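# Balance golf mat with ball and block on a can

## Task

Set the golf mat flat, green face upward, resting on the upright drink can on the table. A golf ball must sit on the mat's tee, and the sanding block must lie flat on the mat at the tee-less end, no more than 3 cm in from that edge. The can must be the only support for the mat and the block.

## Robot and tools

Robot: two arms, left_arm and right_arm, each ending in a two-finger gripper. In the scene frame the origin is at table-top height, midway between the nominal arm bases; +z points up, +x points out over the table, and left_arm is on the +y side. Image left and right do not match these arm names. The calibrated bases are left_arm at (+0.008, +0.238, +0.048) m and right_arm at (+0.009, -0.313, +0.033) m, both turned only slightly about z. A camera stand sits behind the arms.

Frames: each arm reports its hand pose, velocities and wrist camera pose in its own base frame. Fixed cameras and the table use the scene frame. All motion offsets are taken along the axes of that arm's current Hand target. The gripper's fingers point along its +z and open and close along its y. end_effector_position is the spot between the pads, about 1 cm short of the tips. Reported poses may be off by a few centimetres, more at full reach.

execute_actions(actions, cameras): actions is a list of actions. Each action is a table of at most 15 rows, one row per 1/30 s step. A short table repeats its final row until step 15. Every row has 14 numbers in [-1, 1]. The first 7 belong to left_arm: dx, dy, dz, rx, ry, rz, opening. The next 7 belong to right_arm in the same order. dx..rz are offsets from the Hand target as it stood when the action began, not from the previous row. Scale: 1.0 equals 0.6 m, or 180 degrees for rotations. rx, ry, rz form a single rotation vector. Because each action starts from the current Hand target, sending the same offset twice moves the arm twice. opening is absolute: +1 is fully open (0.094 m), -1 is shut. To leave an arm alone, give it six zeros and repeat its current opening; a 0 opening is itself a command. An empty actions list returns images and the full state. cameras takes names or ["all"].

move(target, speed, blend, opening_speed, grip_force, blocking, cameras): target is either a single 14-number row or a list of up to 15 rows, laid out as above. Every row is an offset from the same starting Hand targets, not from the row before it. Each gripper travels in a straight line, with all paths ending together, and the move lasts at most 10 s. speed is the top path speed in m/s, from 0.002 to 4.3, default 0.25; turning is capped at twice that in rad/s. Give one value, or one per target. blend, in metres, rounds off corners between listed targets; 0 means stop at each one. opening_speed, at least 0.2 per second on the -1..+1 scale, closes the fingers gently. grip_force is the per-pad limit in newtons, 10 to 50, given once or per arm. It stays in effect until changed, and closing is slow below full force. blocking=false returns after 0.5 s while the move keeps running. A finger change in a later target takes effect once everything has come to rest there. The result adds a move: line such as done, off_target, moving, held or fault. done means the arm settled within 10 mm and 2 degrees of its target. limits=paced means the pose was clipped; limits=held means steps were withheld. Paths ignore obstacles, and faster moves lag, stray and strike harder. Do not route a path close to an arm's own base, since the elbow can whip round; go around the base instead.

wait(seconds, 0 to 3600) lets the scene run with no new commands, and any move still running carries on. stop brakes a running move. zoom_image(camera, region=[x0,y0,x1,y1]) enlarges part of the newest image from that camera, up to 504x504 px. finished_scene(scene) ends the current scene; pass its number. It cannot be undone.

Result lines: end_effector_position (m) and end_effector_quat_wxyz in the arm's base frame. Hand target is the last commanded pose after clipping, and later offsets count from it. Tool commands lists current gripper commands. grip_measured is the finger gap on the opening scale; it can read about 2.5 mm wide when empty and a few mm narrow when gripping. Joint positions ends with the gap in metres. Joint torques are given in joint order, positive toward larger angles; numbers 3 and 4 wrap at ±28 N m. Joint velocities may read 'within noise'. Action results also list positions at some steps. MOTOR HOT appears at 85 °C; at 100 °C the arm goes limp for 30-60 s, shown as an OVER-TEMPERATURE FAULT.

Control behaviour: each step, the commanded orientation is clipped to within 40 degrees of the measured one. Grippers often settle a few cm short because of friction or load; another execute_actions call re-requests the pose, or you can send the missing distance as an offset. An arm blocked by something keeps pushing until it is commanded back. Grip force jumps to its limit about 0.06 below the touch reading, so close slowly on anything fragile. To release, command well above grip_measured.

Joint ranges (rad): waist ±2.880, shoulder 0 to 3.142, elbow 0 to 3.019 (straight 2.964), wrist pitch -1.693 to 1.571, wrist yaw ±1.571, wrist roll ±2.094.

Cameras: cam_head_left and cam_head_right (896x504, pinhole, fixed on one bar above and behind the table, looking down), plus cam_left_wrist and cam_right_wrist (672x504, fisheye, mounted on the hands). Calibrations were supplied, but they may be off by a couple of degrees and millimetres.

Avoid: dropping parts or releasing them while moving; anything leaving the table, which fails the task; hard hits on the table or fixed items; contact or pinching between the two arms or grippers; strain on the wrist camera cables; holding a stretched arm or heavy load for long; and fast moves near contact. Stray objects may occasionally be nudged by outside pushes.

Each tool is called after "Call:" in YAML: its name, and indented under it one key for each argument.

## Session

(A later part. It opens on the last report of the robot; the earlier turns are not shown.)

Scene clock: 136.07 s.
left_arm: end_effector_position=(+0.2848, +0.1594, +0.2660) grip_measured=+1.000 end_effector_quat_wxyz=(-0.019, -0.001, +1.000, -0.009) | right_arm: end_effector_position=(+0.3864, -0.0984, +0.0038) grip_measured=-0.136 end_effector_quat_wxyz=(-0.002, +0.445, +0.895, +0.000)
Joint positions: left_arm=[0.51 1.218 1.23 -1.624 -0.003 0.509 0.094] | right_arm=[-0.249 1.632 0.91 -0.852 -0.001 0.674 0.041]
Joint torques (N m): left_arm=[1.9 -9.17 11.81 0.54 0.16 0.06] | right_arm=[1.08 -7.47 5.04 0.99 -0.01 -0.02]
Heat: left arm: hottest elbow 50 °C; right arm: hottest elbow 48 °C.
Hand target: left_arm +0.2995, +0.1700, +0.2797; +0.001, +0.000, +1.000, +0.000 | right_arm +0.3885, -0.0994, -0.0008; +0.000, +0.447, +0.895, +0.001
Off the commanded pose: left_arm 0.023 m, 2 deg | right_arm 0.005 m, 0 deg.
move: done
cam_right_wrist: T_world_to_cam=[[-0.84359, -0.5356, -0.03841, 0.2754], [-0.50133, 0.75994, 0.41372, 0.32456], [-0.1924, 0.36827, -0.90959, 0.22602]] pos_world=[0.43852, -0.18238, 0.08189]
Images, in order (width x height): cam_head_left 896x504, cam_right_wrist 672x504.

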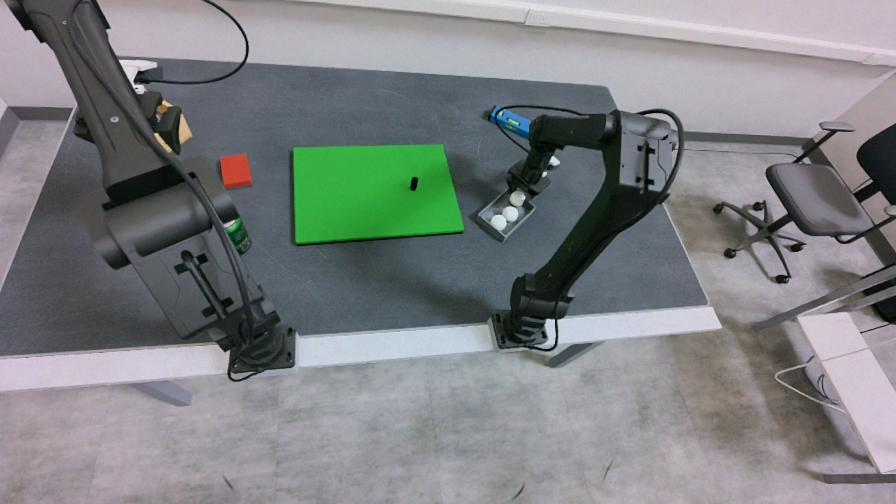

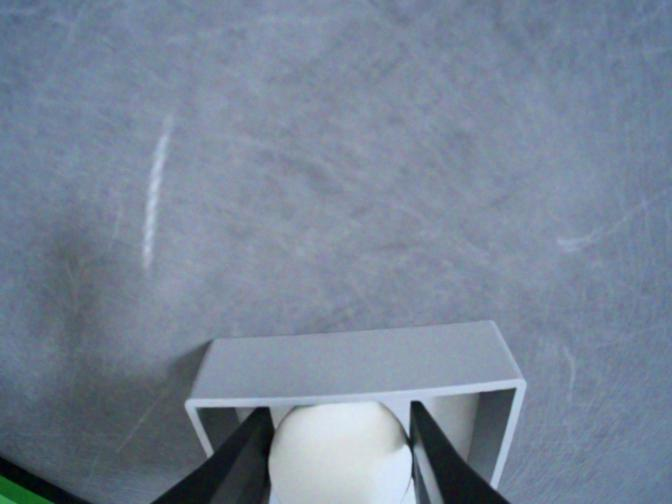

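Call:
move:
  target:
    - [0,0,0,0,0,0,1,0,0,0.007,0,0,0,-0.35]
    - [0,0,0,0,0,0,1,0,0,0.007,0,0,0,0.1]
    - [0,0,0,0,0,0,1,0,0,-0.28,0,0,0,0.1]
  speed: [0.06,0.1,0.25]
  opening_speed: 0.8
  cameras: ["cam_right_wrist","cam_head_left","cam_head_right"]

Scene clock: 140.50 s.
left_arm: end_effector_position=(+0.2848, +0.1594, +0.2660) grip_measured=+1.000 end_effector_quat_wxyz=(-0.019, -0.001, +1.000, -0.009) | right_arm: end_effector_position=(+0.3716, -0.0947, +0.1457) grip_measured=+0.098 end_effector_quat_wxyz=(-0.024, +0.445, +0.895, -0.005)
Joint positions: left_arm=[0.51 1.218 1.23 -1.624 -0.003 0.509 0.094] | right_arm=[-0.249 1.423 1.099 -1.294 -0.001 0.674 0.052]
Joint torques (N m): left_arm=[1.79 -8.76 11.82 0.51 0.15 0.05] | right_arm=[0.62 -8.06 10.22 -0.06 0 -0.05]
Heat: left arm: hottest elbow 50 °C; right arm: hottest elbow 47 °C.
Hand target: left_arm +0.2995, +0.1700, +0.2797; +0.001, +0.000, +1.000, +0.000 | right_arm +0.3884, -0.0997, +0.1672; +0.000, +0.447, +0.895, +0.001
Off the commanded pose: left_arm 0.023 m, 2 deg | right_arm 0.028 m, 3 deg.
move: off_target (right_arm)
cam_right_wrist: T_world_to_cam=[[-0.84459, -0.53535, -0.00775, 0.26642], [-0.48279, 0.75525, 0.44329, 0.24394], [-0.23146, 0.37815, -0.89634, 0.36439]] pos_world=[0.42713, -0.17941, 0.22055]
Images, in order (width x height): cam_head_left 896x504, cam_head_right 896x504, cam_right_wrist 672x504.

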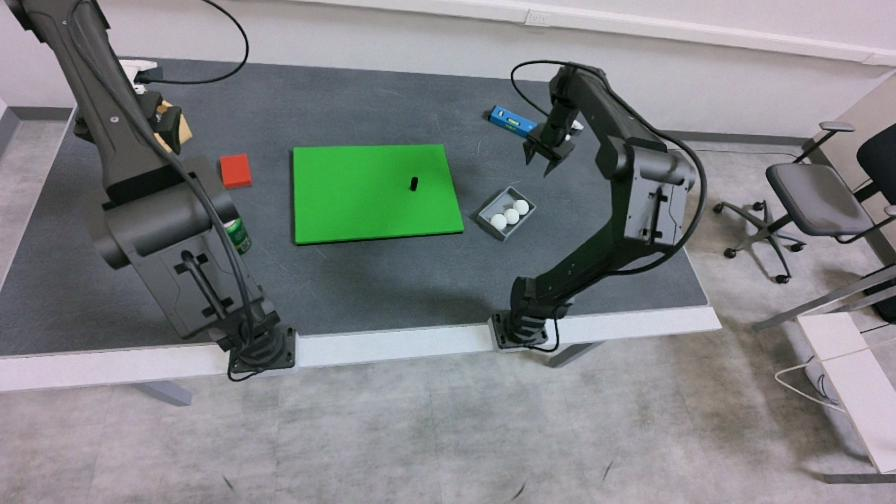

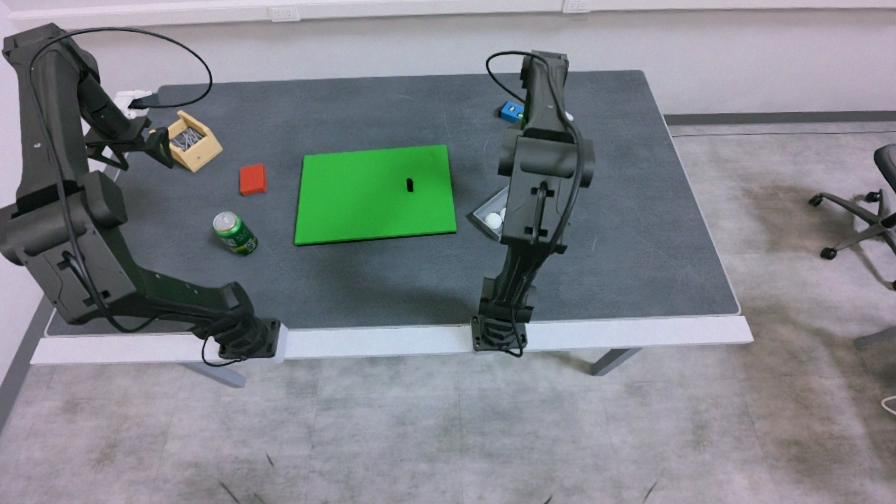

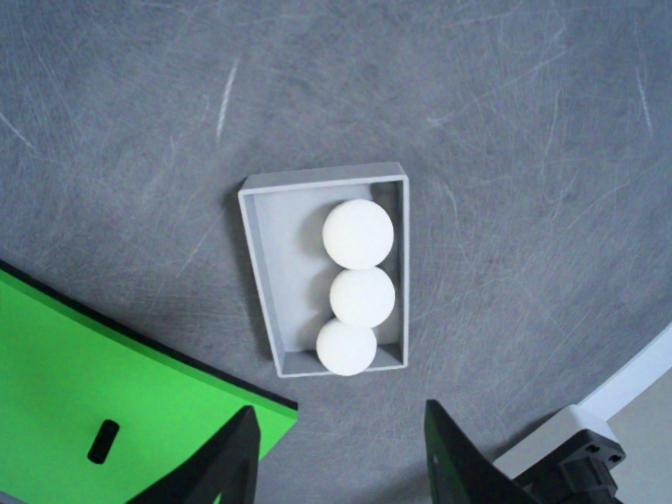

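Call:
move:
  target: [0,0,0,0,0,0,1,0.3182,0.4164,0.003,0,0,-0.303,1]
  speed: 0.3
  cameras: ["cam_right_wrist"]

Scene clock: 147.17 s.
left_arm: end_effector_position=(+0.2848, +0.1594, +0.2660) grip_measured=+1.000 end_effector_quat_wxyz=(-0.019, -0.001, +1.000, -0.009) | right_arm: end_effector_position=(+0.4566, +0.1964, +0.1520) grip_measured=+0.998 end_effector_quat_wxyz=(-0.014, -0.006, +1.000, -0.005)
Joint positions: left_arm=[0.51 1.218 1.23 -1.624 -0.003 0.509 0.094] | right_arm=[0.406 1.693 1.432 -1.34 -0.002 0.394 0.094]
Joint torques (N m): left_arm=[1.73 -8.47 11.82 0.58 0.18 0.05] | right_arm=[1.49 -10.34 10.58 -0.21 0.1 -0.19]
Heat: left arm: hottest elbow 50 °C; right arm: hottest elbow 48 °C.
Hand target: left_arm +0.2995, +0.1700, +0.2797; +0.001, +0.000, +1.000, +0.000 | right_arm +0.4733, +0.2030, +0.1658; +0.000, -0.013, +1.000, +0.001
Off the commanded pose: left_arm 0.023 m, 2 deg | right_arm 0.023 m, 2 deg.
move: off_target (right_arm)
cam_right_wrist: T_world_to_cam=[[-0.07012, -0.99714, -0.02824, 0.23417], [-0.89863, 0.05085, 0.43574, 0.39173], [-0.43306, 0.05593, -0.89963, 0.43549]] pos_world=[0.55703, 0.18922, 0.2277]

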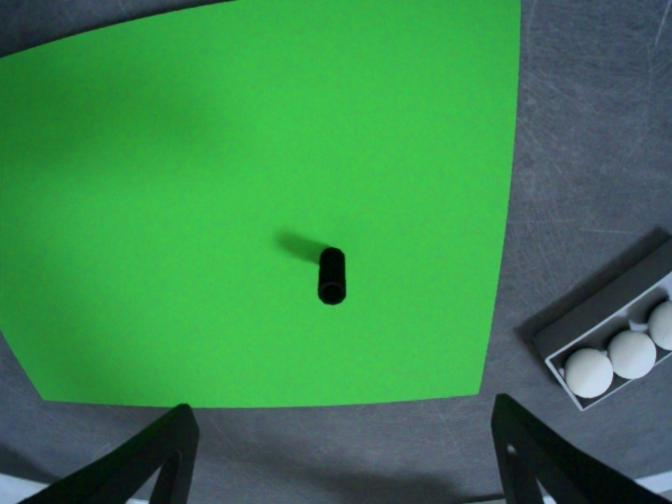

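Call:
move:
  target: [0,0,0,0,0,0,1,0.0327,0.008,0.15,0,0,0,1]
  speed: 0.15
  cameras: ["cam_right_wrist"]

Scene clock: 152.00 s.
left_arm: end_effector_position=(+0.2848, +0.1594, +0.2660) grip_measured=+1.000 end_effector_quat_wxyz=(-0.019, -0.001, +1.000, -0.009) | right_arm: end_effector_position=(+0.4523, +0.2021, +0.0793) grip_measured=+0.998 end_effector_quat_wxyz=(-0.003, -0.014, +1.000, +0.000)
Joint positions: left_arm=[0.51 1.218 1.23 -1.624 -0.003 0.509 0.094] | right_arm=[0.42 1.74 1.292 -1.129 -0.002 0.393 0.094]
Joint torques (N m): left_arm=[1.73 -8.82 11.88 0.61 0.16 0.06] | right_arm=[1.96 -11.22 6.5 0.8 0.04 0.08]
Heat: left arm: hottest elbow 50 °C; right arm: hottest elbow 48 °C.
Hand target: left_arm +0.2995, +0.1700, +0.2797; +0.001, +0.000, +1.000, +0.000 | right_arm +0.4537, +0.2074, +0.0760; +0.000, -0.013, +1.000, +0.001
Off the commanded pose: left_arm 0.023 m, 2 deg | right_arm 0.006 m, 0 deg.
move: done
cam_right_wrist: T_world_to_cam=[[-0.0549, -0.99772, -0.0393, 0.23162], [-0.90863, 0.0336, 0.41624, 0.42876], [-0.41397, 0.05856, -0.9084, 0.35936]] pos_world=[0.55106, 0.19565, 0.15708]

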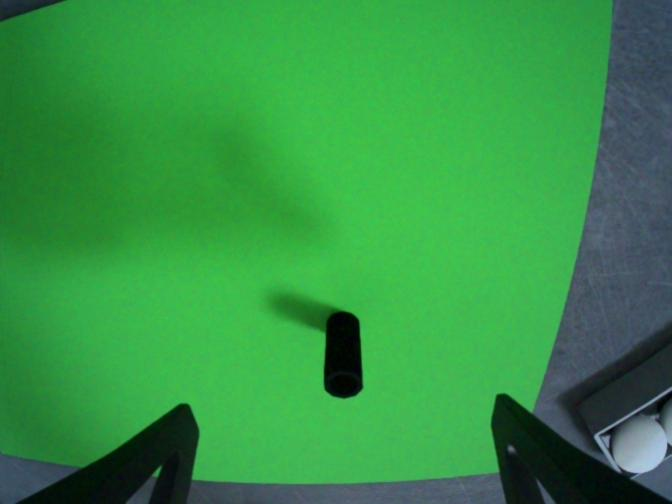

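Call:
move:
  target:
    - [0,0,0,0,0,0,1,0.0175,0,0.103,0,0,0,1]
    - [0,0,0,0,0,0,1,0.0175,0,0.103,0,0,0,-0.6]
  speed: 0.12
  opening_speed: 1.2
  cameras: ["cam_right_wrist"]

Scene clock: 157.50 s.
left_arm: end_effector_position=(+0.2848, +0.1594, +0.2660) grip_measured=+1.000 end_effector_quat_wxyz=(-0.019, -0.001, +1.000, -0.009) | right_arm: end_effector_position=(+0.4429, +0.2020, +0.0184) grip_measured=-0.597 end_effector_quat_wxyz=(-0.002, -0.014, +1.000, +0.000)
Joint positions: left_arm=[0.51 1.218 1.23 -1.624 -0.003 0.509 0.094] | right_arm=[0.428 1.799 1.193 -0.968 -0.002 0.401 0.019]
Joint torques (N m): left_arm=[2.02 -8.7 11.82 0.55 0.19 0.04] | right_arm=[1.85 -10.7 5.79 0.9 0.05 0.15]
Heat: left arm: hottest elbow 51 °C; right arm: hottest elbow 48 °C.
Hand target: left_arm +0.2995, +0.1700, +0.2797; +0.001, +0.000, +1.000, +0.000 | right_arm +0.4432, +0.2073, +0.0140; +0.000, -0.013, +1.000, +0.001
Off the commanded pose: left_arm 0.023 m, 2 deg | right_arm 0.007 m, 0 deg.
move: done
cam_right_wrist: T_world_to_cam=[[-0.0548, -0.99768, -0.04031, 0.22855], [-0.9095, 0.03321, 0.41437, 0.44612], [-0.41207, 0.05937, -0.90921, 0.29919]] pos_world=[0.54156, 0.19544, 0.09639]

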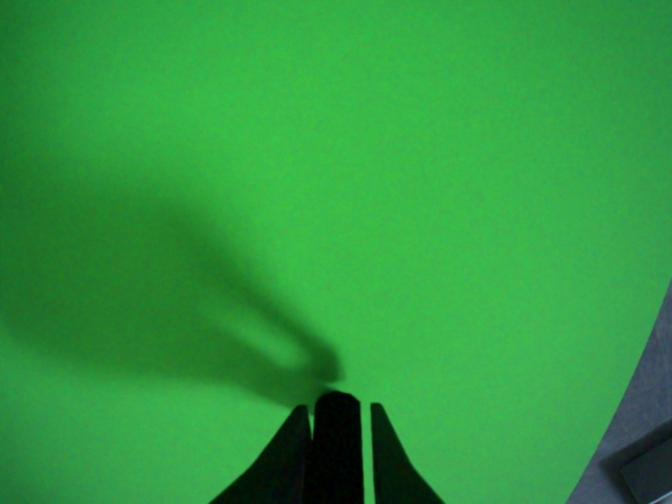

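Call:
move:
  target:
    - [0,0,0,0,0,0,1,0,0.002,0,0,0,0,-1]
  speed: 0.12
  opening_speed: 0.4
  cameras: ["cam_right_wrist"]

Scene clock: 159.57 s.
left_arm: end_effector_position=(+0.2848, +0.1594, +0.2660) grip_measured=+1.000 end_effector_quat_wxyz=(-0.019, -0.001, +1.000, -0.009) | right_arm: end_effector_position=(+0.4427, +0.2030, +0.0184) grip_measured=-0.774 end_effector_quat_wxyz=(-0.001, -0.014, +1.000, +0.000)
Joint positions: left_arm=[0.51 1.218 1.23 -1.624 -0.003 0.509 0.094] | right_arm=[0.43 1.799 1.193 -0.967 -0.002 0.403 0.011]
Joint torques (N m): left_arm=[1.96 -8.88 11.77 0.5 0.18 0.05] | right_arm=[2.61 -11.11 5.87 0.87 -0.01 0.05]
Heat: left arm: hottest elbow 51 °C; right arm: hottest elbow 48 °C.
Hand target: left_arm +0.2995, +0.1700, +0.2797; +0.001, +0.000, +1.000, +0.000 | right_arm +0.4432, +0.2085, +0.0140; +0.000, -0.013, +1.000, +0.001
Off the commanded pose: left_arm 0.023 m, 2 deg | right_arm 0.007 m, 0 deg.
move: done
cam_right_wrist: T_world_to_cam=[[-0.0548, -0.99768, -0.04047, 0.22965], [-0.91, 0.03322, 0.41327, 0.44614], [-0.41097, 0.05947, -0.90971, 0.29853]] pos_world=[0.54126, 0.19654, 0.09649]

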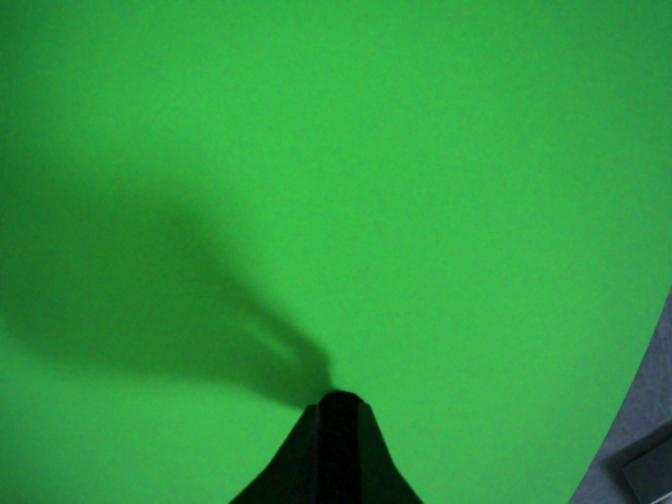

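Call:
move:
  target:
    - [0,0,0,0,0,0,1,0,0,-0.1,0,0,0,-1]
  speed: 0.06
  cameras: ["all"]

Scene clock: 162.47 s.
left_arm: end_effector_position=(+0.2848, +0.1594, +0.2660) grip_measured=+1.000 end_effector_quat_wxyz=(-0.019, -0.001, +1.000, -0.009) | right_arm: end_effector_position=(+0.4201, +0.1939, +0.0329) grip_measured=-0.775 end_effector_quat_wxyz=(-0.038, -0.009, +0.999, -0.016)
Joint positions: left_arm=[0.51 1.218 1.23 -1.624 -0.003 0.509 0.094] | right_arm=[0.433 1.77 1.193 -1.077 -0.002 0.414 0.011]
Joint torques (N m): left_arm=[1.85 -8.88 11.82 0.55 0.17 0.05] | right_arm=[1.85 -14.51 10.04 -0.85 -0.02 0.01]
Heat: left arm: hottest elbow 51 °C; right arm: hottest elbow 48 °C.
Hand target: left_arm +0.2995, +0.1700, +0.2797; +0.001, +0.000, +1.000, +0.000 | right_arm +0.4432, +0.2083, +0.0740; +0.000, -0.013, +1.000, +0.001
Off the commanded pose: left_arm 0.023 m, 2 deg | right_arm 0.049 m, 5 deg.
move: off_target (right_arm)
cam_left_wrist: T_world_to_cam=[[-0.08107, -0.99605, -0.03614, 0.19506], [-0.86877, 0.05285, 0.49238, 0.16116], [-0.48853, 0.07131, -0.86963, 0.46696]] pos_world=[0.38395, 0.15247, 0.33378]
cam_right_wrist: T_world_to_cam=[[-0.06468, -0.9979, -0.00175, 0.22269], [-0.87681, 0.056, 0.47757, 0.39947], [-0.47647, 0.03242, -0.87859, 0.33472]] pos_world=[0.52415, 0.189, 0.1037]

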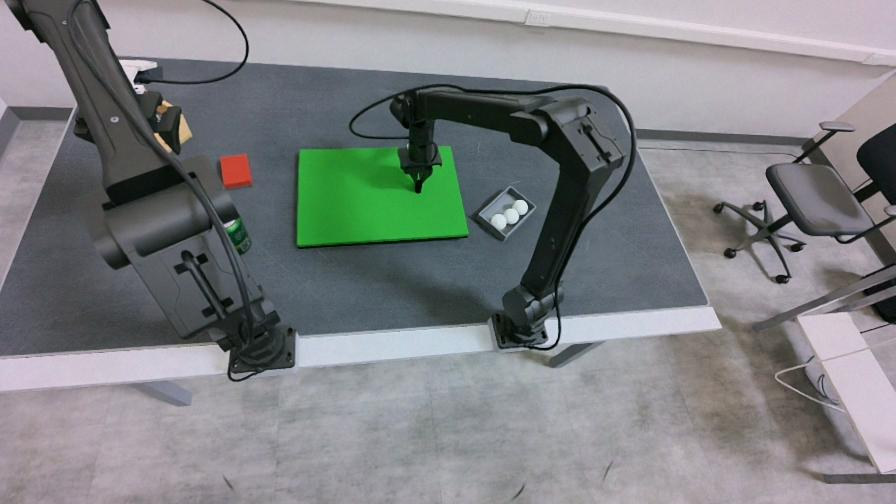

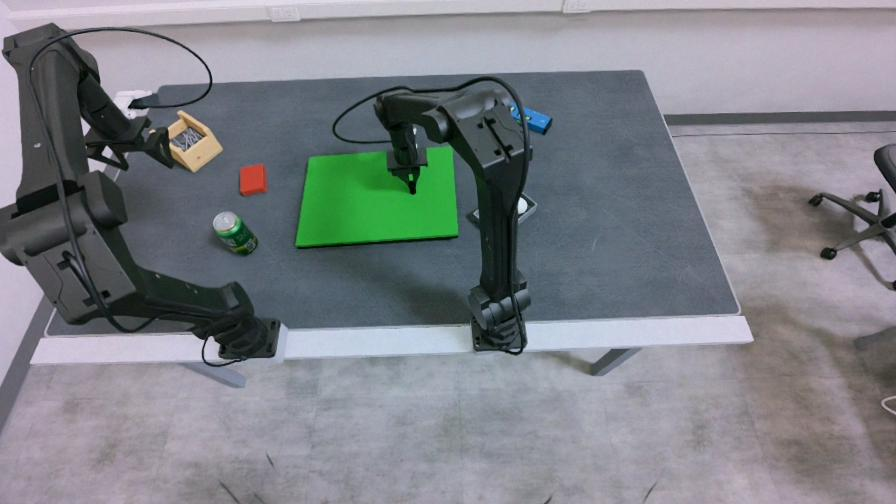

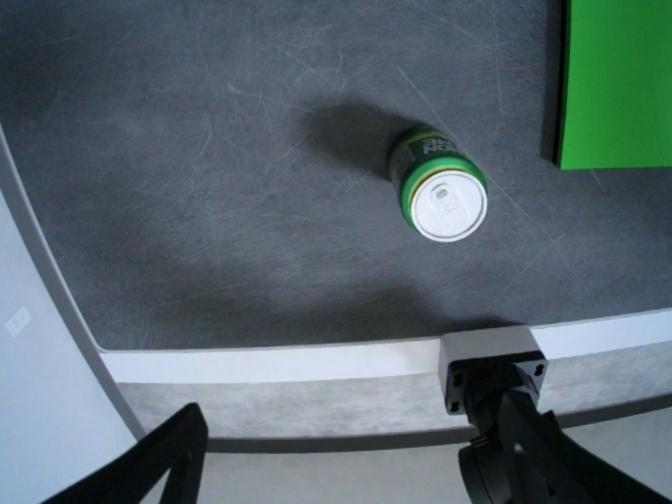

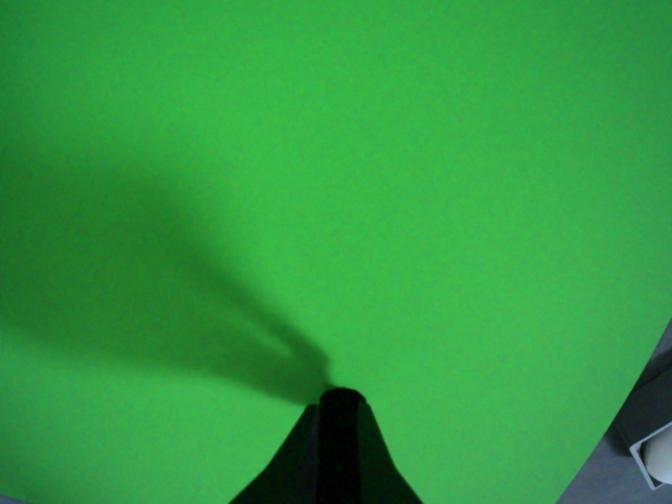

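Call:
move:
  target:
    - [0,0,0,0,0,0,1,0,0,-0.08,0,0,0,-1]
  speed: 0.06
  cameras: ["all"]

Scene clock: 165.50 s.
left_arm: end_effector_position=(+0.2848, +0.1594, +0.2660) grip_measured=+1.000 end_effector_quat_wxyz=(-0.019, -0.001, +1.000, -0.009) | right_arm: end_effector_position=(+0.4150, +0.1902, +0.0716) grip_measured=-0.775 end_effector_quat_wxyz=(-0.052, -0.009, +0.998, -0.026)
Joint positions: left_arm=[0.51 1.218 1.23 -1.624 -0.003 0.509 0.094] | right_arm=[0.433 1.724 1.243 -1.206 0.005 0.415 0.011]
Joint torques (N m): left_arm=[1.85 -8.94 11.89 0.49 0.16 0.06] | right_arm=[1.96 -14.8 11.43 -0.72 -0.2 -0.06]
Heat: left arm: hottest elbow 51 °C; right arm: hottest elbow 48 °C.
Hand target: left_arm +0.2995, +0.1700, +0.2797; +0.001, +0.000, +1.000, +0.000 | right_arm +0.4432, +0.2083, +0.1222; +0.001, -0.013, +1.000, +0.001
Off the commanded pose: left_arm 0.023 m, 2 deg | right_arm 0.061 m, 7 deg.
move: off_target (right_arm)
cam_left_wrist: T_world_to_cam=[[-0.08107, -0.99605, -0.03614, 0.19506], [-0.86877, 0.05285, 0.49238, 0.16116], [-0.48853, 0.07131, -0.86963, 0.46696]] pos_world=[0.38395, 0.15247, 0.33378]
cam_right_wrist: T_world_to_cam=[[-0.06449, -0.99772, 0.02003, 0.21711], [-0.86365, 0.06586, 0.49977, 0.36769], [-0.49994, 0.01493, -0.86593, 0.37855]] pos_world=[0.52081, 0.18675, 0.13969]

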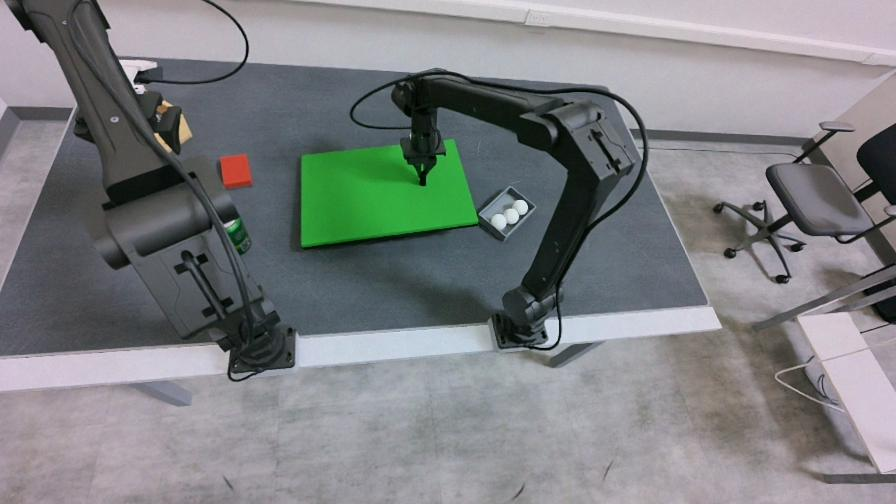

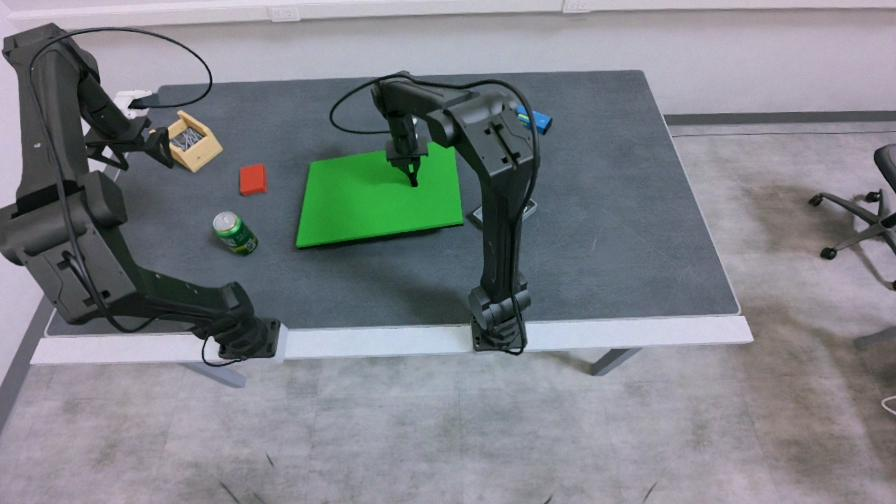

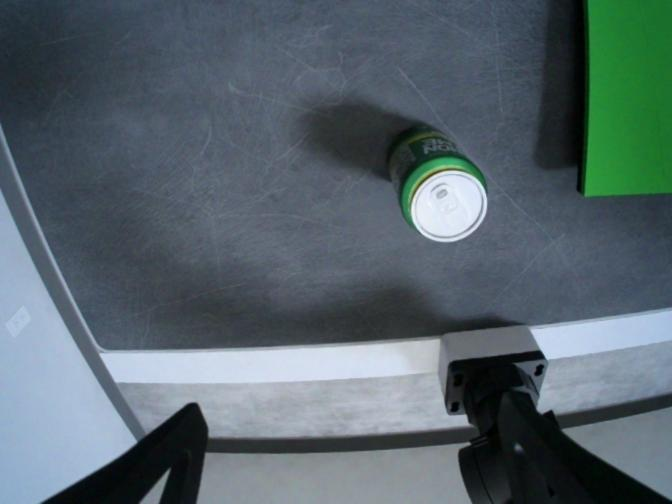

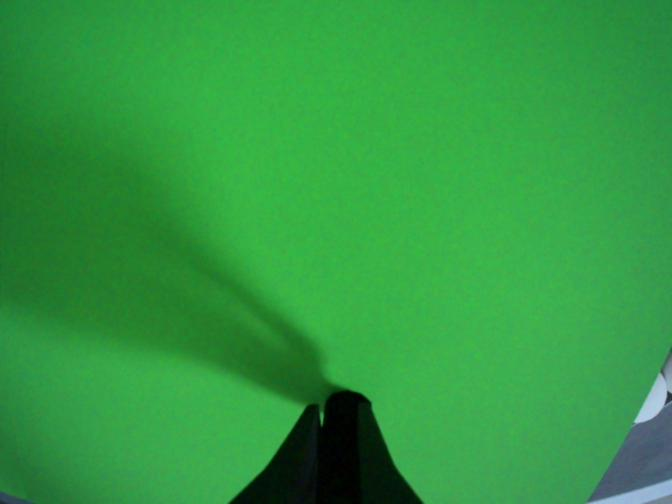

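Call:
move:
  target: [0.029,-0.12,0.197,0,0,0,1,0.0217,0,0.18,0,0,0,-1]
  speed: 0.08
  cameras: ["cam_left_wrist","cam_right_wrist","cam_head_right"]

Scene clock: 215.87 s.
left_arm: end_effector_position=(+0.2820, +0.1008, +0.1618) grip_measured=+1.000 end_effector_quat_wxyz=(-0.007, +0.000, +1.000, -0.002) | right_arm: end_effector_position=(+0.4274, +0.1982, +0.0179) grip_measured=-0.776 end_effector_quat_wxyz=(-0.009, -0.011, +1.000, -0.005)
Joint positions: left_arm=[0.344 1.16 0.909 -1.333 -0.001 0.344 0.094] | right_arm=[0.436 1.775 1.156 -0.972 0.002 0.415 0.011]
Joint torques (N m): left_arm=[1.03 -10.11 7.06 0.7 0.13 -0.1] | right_arm=[2.55 -10.81 5.75 1.76 -0.15 0.09]
Heat: left arm: hottest elbow 51 °C; right arm: hottest elbow 53 °C.
Hand target: left_arm +0.2821, +0.0980, +0.1613; +0.000, +0.000, +1.000, +0.000 | right_arm +0.4303, +0.2082, +0.0141; +0.000, -0.013, +1.000, +0.001
Off the commanded pose: left_arm 0.003 m, 1 deg | right_arm 0.011 m, 1 deg.
move: off_target (right_arm)
cam_left_wrist: T_world_to_cam=[[-0.08146, -0.99526, -0.0531, 0.13549], [-0.88067, 0.04694, 0.47139, 0.2205], [-0.46667, 0.08516, -0.88032, 0.37342]] pos_world=[0.37949, 0.0927, 0.23198]
cam_right_wrist: T_world_to_cam=[[-0.06139, -0.99771, -0.02852, 0.22647], [-0.90325, 0.04337, 0.42692, 0.42751], [-0.42471, 0.05197, -0.90384, 0.29938]] pos_world=[0.5272, 0.19185, 0.09453]
Images, in order (width x height): cam_head_right 896x504, cam_left_wrist 672x504, cam_right_wrist 672x504.

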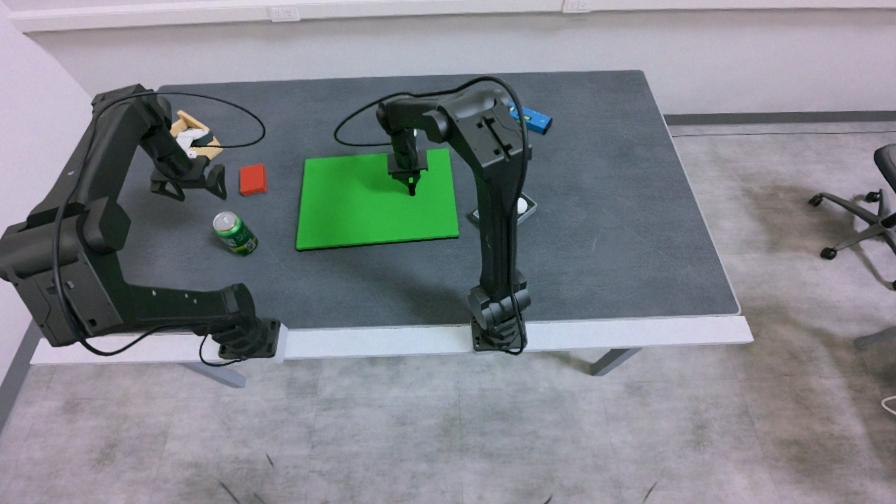

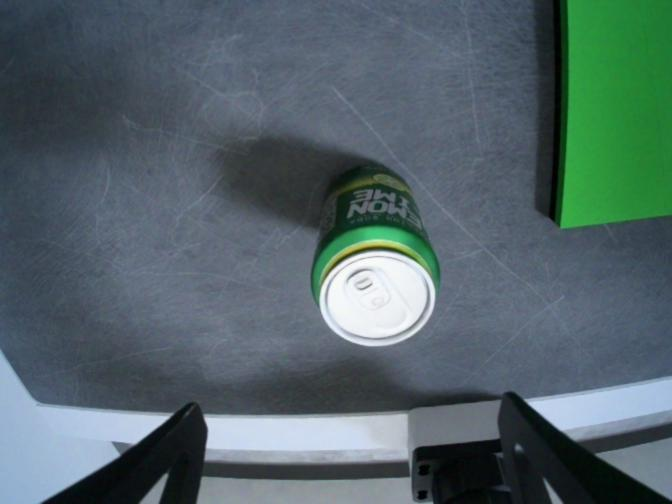

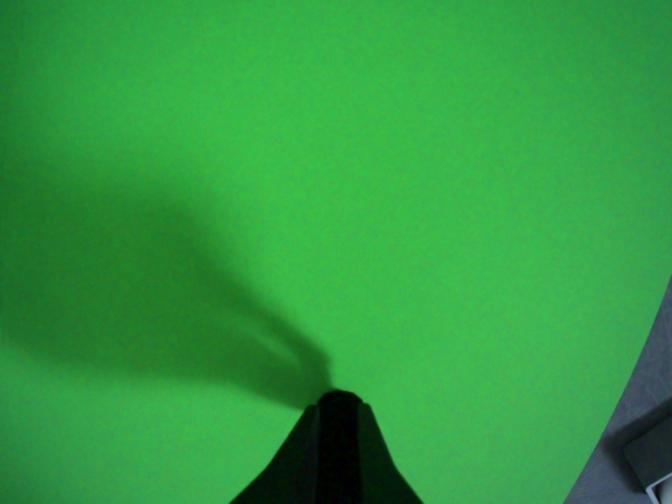

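Call:
move:
  target:
    - [0.0125,-0.0167,0.198,0,0,0,1,0,0.003,0,0,0,0,0]
    - [0.0125,-0.0167,0.198,0,0,0,0.36,0,0.003,-0.12,0,0,0,0]
  speed: 0.1
  grip_force: [15,50]
  cameras: ["cam_left_wrist","cam_right_wrist"]

Scene clock: 225.03 s.
left_arm: end_effector_position=(+0.2758, +0.0908, +0.0497) grip_measured=+0.418 end_effector_quat_wxyz=(+0.006, +0.000, +1.000, +0.002) | right_arm: end_effector_position=(+0.4142, +0.1967, +0.0621) grip_measured=-0.002 end_effector_quat_wxyz=(-0.024, -0.014, +1.000, -0.011)
Joint positions: left_arm=[0.319 1.261 0.666 -0.963 -0.001 0.319 0.067] | right_arm=[0.444 1.703 1.191 -1.112 0 0.417 0.047]
Joint torques (N m): left_arm=[0.91 -7.59 6.2 0.77 0.08 -0.09] | right_arm=[1.9 -11.87 9.36 -0.16 -0.08 0.09]
Heat: left arm: hottest elbow 49 °C; right arm: hottest elbow 52 °C.
Hand target: left_arm +0.2747, +0.0882, +0.0425; +0.000, +0.000, +1.000, +0.000 | right_arm +0.4302, +0.2098, +0.0861; +0.000, -0.013, +1.000, +0.001
Off the commanded pose: left_arm 0.008 m, 1 deg | right_arm 0.032 m, 3 deg.
grip_force (N): 15, 50
move: off_target (right_arm)
cam_left_wrist: T_world_to_cam=[[-0.08004, -0.99481, -0.0628, 0.11909], [-0.89207, 0.04338, 0.4498, 0.27296], [-0.44474, 0.09202, -0.89092, 0.26644]] pos_world=[0.37153, 0.08211, 0.12208]
cam_right_wrist: T_world_to_cam=[[-0.05593, -0.99834, -0.01358, 0.22241], [-0.89013, 0.0437, 0.4536, 0.3896], [-0.45226, 0.03746, -0.8911, 0.34723]] pos_world=[0.51627, 0.19201, 0.13571]

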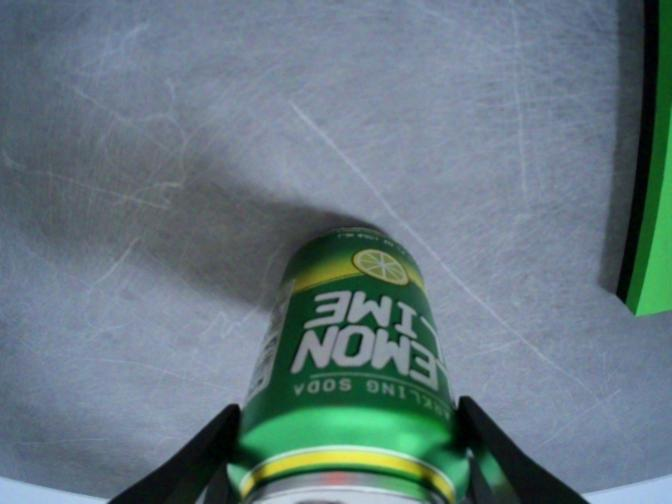

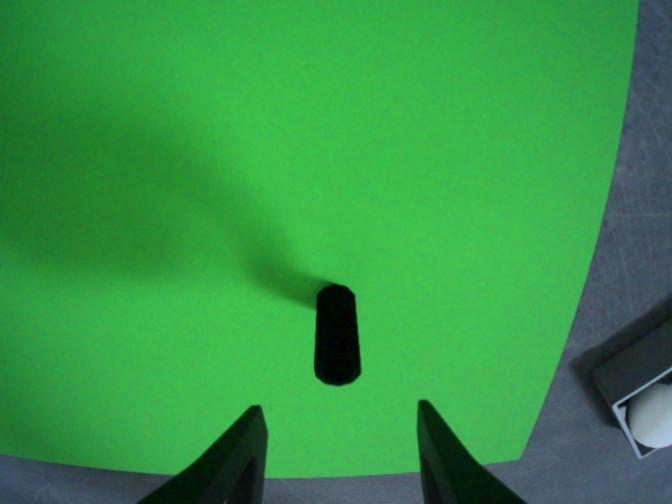

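Call:
move:
  target:
    - [0,0,-0.085,0,0,0,0.36,-0.0133,-0.005,-0.0317,0,0,-0.5,0]
    - [-0.2422,-0.107,-0.085,0,0,0,0.36,-0.0133,-0.005,-0.0317,0,0,-0.5,0.3]
  speed: [0.12,0.15]
  blend: [0.01,0]
  cameras: ["all"]

Scene clock: 240.50 s.
left_arm: end_effector_position=(+0.3942, +0.0241, +0.0762) grip_measured=+0.418 end_effector_quat_wxyz=(-0.024, +0.001, +1.000, -0.002) | right_arm: end_effector_position=(+0.4189, +0.1987, +0.0764) grip_measured=+0.297 end_effector_quat_wxyz=(+0.030, +0.711, -0.702, -0.010)
Joint positions: left_arm=[0.063 1.53 1.016 -1.105 0.002 0.065 0.067] | right_arm=[0.444 1.703 1.233 -1.164 0.002 -1.14 0.061]
Joint torques (N m): left_arm=[1.2 -13.45 11.48 -0.03 -0.07 -0.1] | right_arm=[1.08 -12.04 9.72 -0.31 -0.19 -0.27]
Heat: left arm: hottest elbow 48 °C; right arm: hottest elbow 52 °C.
Hand target: left_arm +0.4200, +0.0239, +0.0936; +0.000, +0.000, +1.000, +0.000 | right_arm +0.4382, +0.2069, +0.1051; -0.001, +0.716, -0.698, +0.000
Off the commanded pose: left_arm 0.031 m, 3 deg | right_arm 0.036 m, 4 deg.
grip_force (N): 15, 50
move: off_target (left_arm, right_arm); target 2's new opening was sent with right_arm's hand 0.036 m and 4 deg from that target
cam_left_wrist: T_world_to_cam=[[-0.0855, -0.99514, -0.04874, 0.06492], [-0.86364, 0.04963, 0.50167, 0.3542], [-0.49681, 0.08499, -0.86369, 0.3675]] pos_world=[0.49403, 0.0158, 0.14288]
cam_right_wrist: T_world_to_cam=[[0.99303, -0.07049, -0.0945, -0.39276], [-0.022, -0.89831, 0.43882, 0.21179], [-0.11583, -0.43368, -0.89359, 0.3149]] pos_world=[0.43115, 0.29913, 0.15133]

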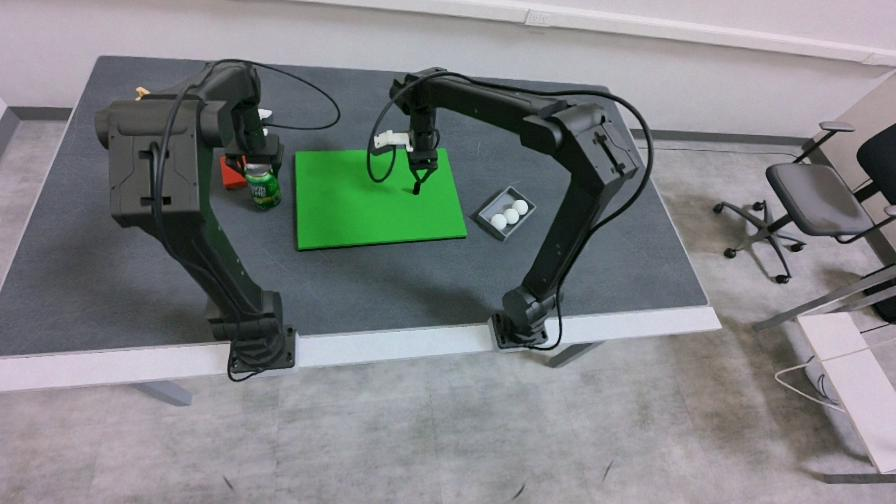

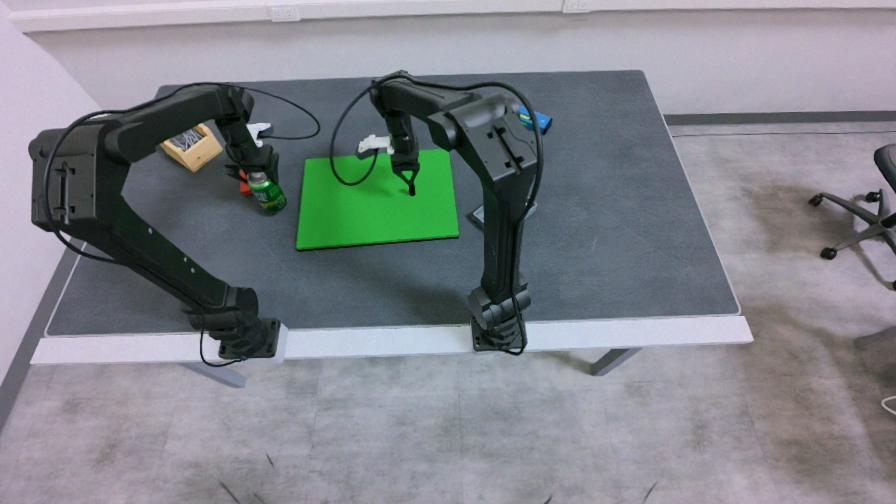

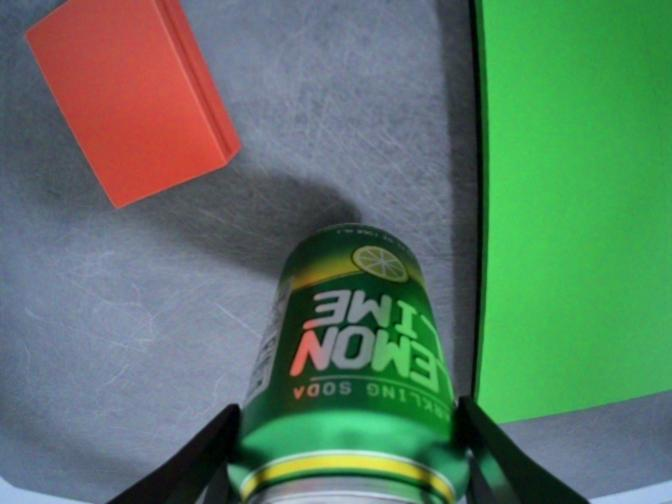

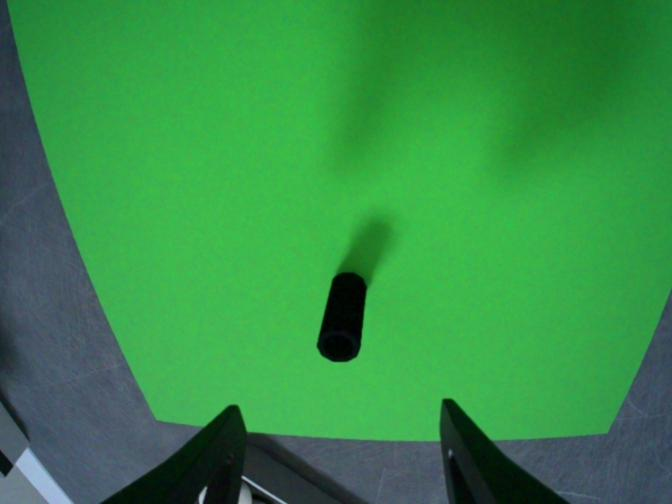

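Call:
move:
  target: [0.0033,-0.0033,0.0693,0,0,0,0.36,-0.021,0.029,0.1,0,0,0,0.3]
  speed: 0.08
  cameras: ["cam_left_wrist","cam_right_wrist"]

Scene clock: 246.37 s.
left_arm: end_effector_position=(+0.4148, +0.0246, +0.0537) grip_measured=+0.418 end_effector_quat_wxyz=(-0.003, +0.000, +1.000, -0.001) | right_arm: end_effector_position=(+0.4217, +0.2146, +0.0516) grip_measured=+0.298 end_effector_quat_wxyz=(-0.002, +0.717, -0.697, +0.001)
Joint positions: left_arm=[0.061 1.587 1.016 -1.007 0.001 0.061 0.067] | right_arm=[0.472 1.717 1.179 -1.029 0.002 -1.126 0.061]
Joint torques (N m): left_arm=[1.03 -14.68 6.9 0.7 -0.08 -0.11] | right_arm=[2.26 -10.4 5.56 0.62 -0.17 0.11]
Heat: left arm: hottest elbow 48 °C; right arm: hottest elbow 51 °C.
Hand target: left_arm +0.4181, +0.0219, +0.0521; +0.000, +0.000, +1.000, +0.000 | right_arm +0.4205, +0.2193, +0.0451; -0.001, +0.716, -0.698, +0.000
Off the commanded pose: left_arm 0.005 m, 0 deg | right_arm 0.008 m, 0 deg.
grip_force (N): 15, 50
move: done
cam_left_wrist: T_world_to_cam=[[-0.0807, -0.99521, -0.05516, 0.06449], [-0.88364, 0.04583, 0.46593, 0.39354], [-0.46117, 0.08635, -0.8831, 0.34445]] pos_world=[0.5118, 0.0164, 0.12438]
cam_right_wrist: T_world_to_cam=[[0.99789, -0.05451, -0.03519, -0.4053], [-0.03533, -0.91139, 0.41004, 0.24698], [-0.05443, -0.40793, -0.91139, 0.26952]] pos_world=[0.42784, 0.31295, 0.1301]

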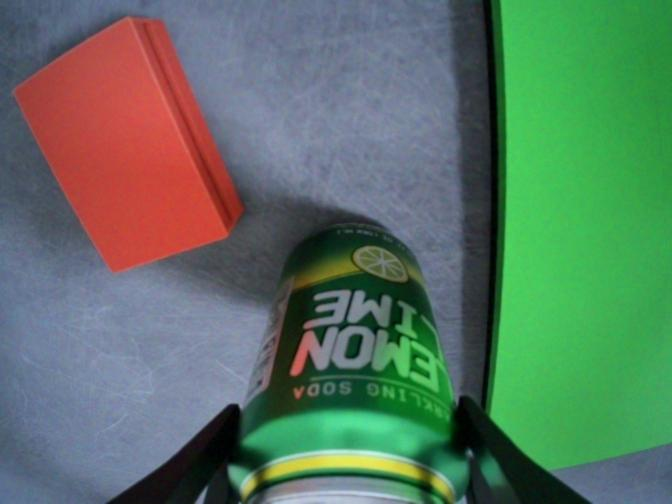

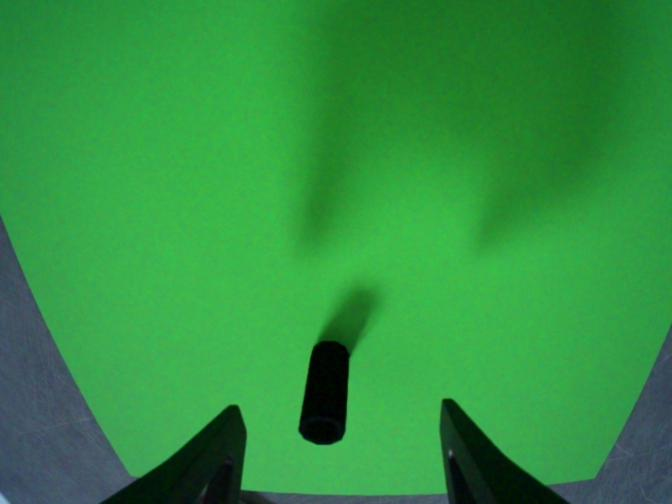

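Call:
move:
  target:
    - [0,0,0.012,0,0,0,0.36,0.0088,0.0098,0.055,0,0,0,0.3]
    - [0,0,0.012,0,0,0,0.36,0.0088,0.0098,0.055,0,0,0,-1]
  speed: 0.06
  opening_speed: 0.8
  cameras: ["cam_left_wrist","cam_right_wrist"]

Scene clock: 251.13 s.
left_arm: end_effector_position=(+0.4183, +0.0248, +0.0532) grip_measured=+0.418 end_effector_quat_wxyz=(+0.004, +0.000, +1.000, +0.000) | right_arm: end_effector_position=(+0.4141, +0.2112, +0.0178) grip_measured=-0.815 end_effector_quat_wxyz=(-0.001, +0.715, -0.699, +0.000)
Joint positions: left_arm=[0.061 1.588 1.015 -0.991 0.001 0.061 0.067] | right_arm=[0.472 1.749 1.118 -0.938 -0.001 -1.122 0.009]
Joint torques (N m): left_arm=[0.97 -13.8 6.34 0.94 -0.09 -0.11] | right_arm=[1.73 -10.34 5.79 0.77 -0.12 0]
Heat: left arm: hottest elbow 47 °C; right arm: hottest elbow 50 °C.
Hand target: left_arm +0.4181, +0.0219, +0.0448; +0.000, +0.000, +1.000, +0.000 | right_arm +0.4149, +0.2139, +0.0122; -0.001, +0.716, -0.698, +0.000
Off the commanded pose: left_arm 0.009 m, 0 deg | right_arm 0.006 m, 0 deg.
grip_force (N): 15, 50
move: done
cam_left_wrist: T_world_to_cam=[[-0.07987, -0.99517, -0.0571, 0.06474], [-0.89009, 0.04541, 0.45352, 0.40018], [-0.44873, 0.08704, -0.88942, 0.34064]] pos_world=[0.51423, 0.0166, 0.12518]
cam_right_wrist: T_world_to_cam=[[0.99754, -0.0587, -0.03834, -0.39798], [-0.03791, -0.91161, 0.40931, 0.25854], [-0.05898, -0.40685, -0.91159, 0.23847]] pos_world=[0.42086, 0.30935, 0.0963]

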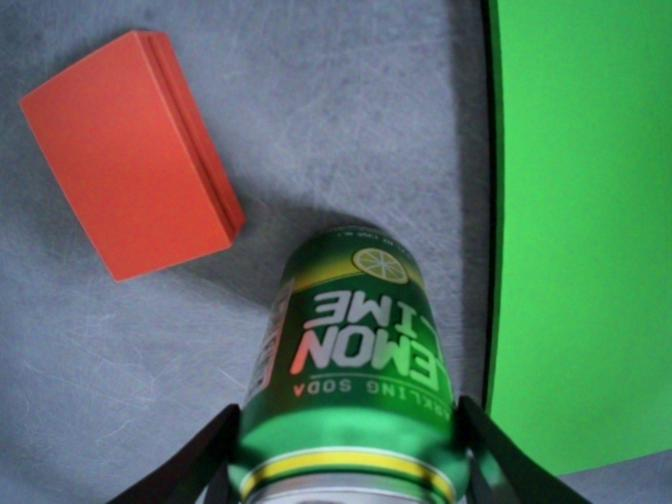

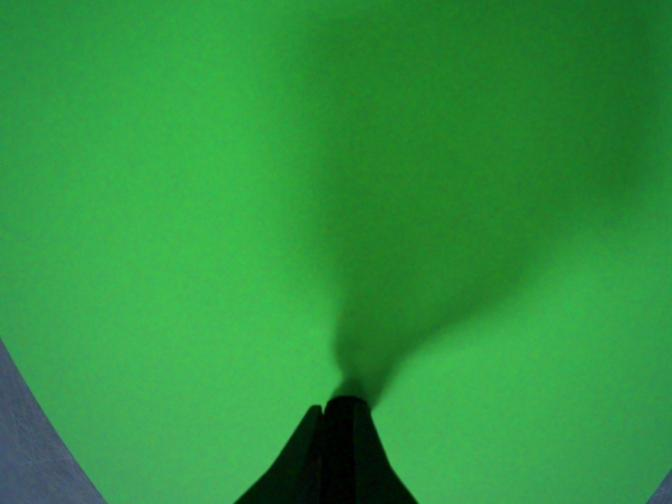

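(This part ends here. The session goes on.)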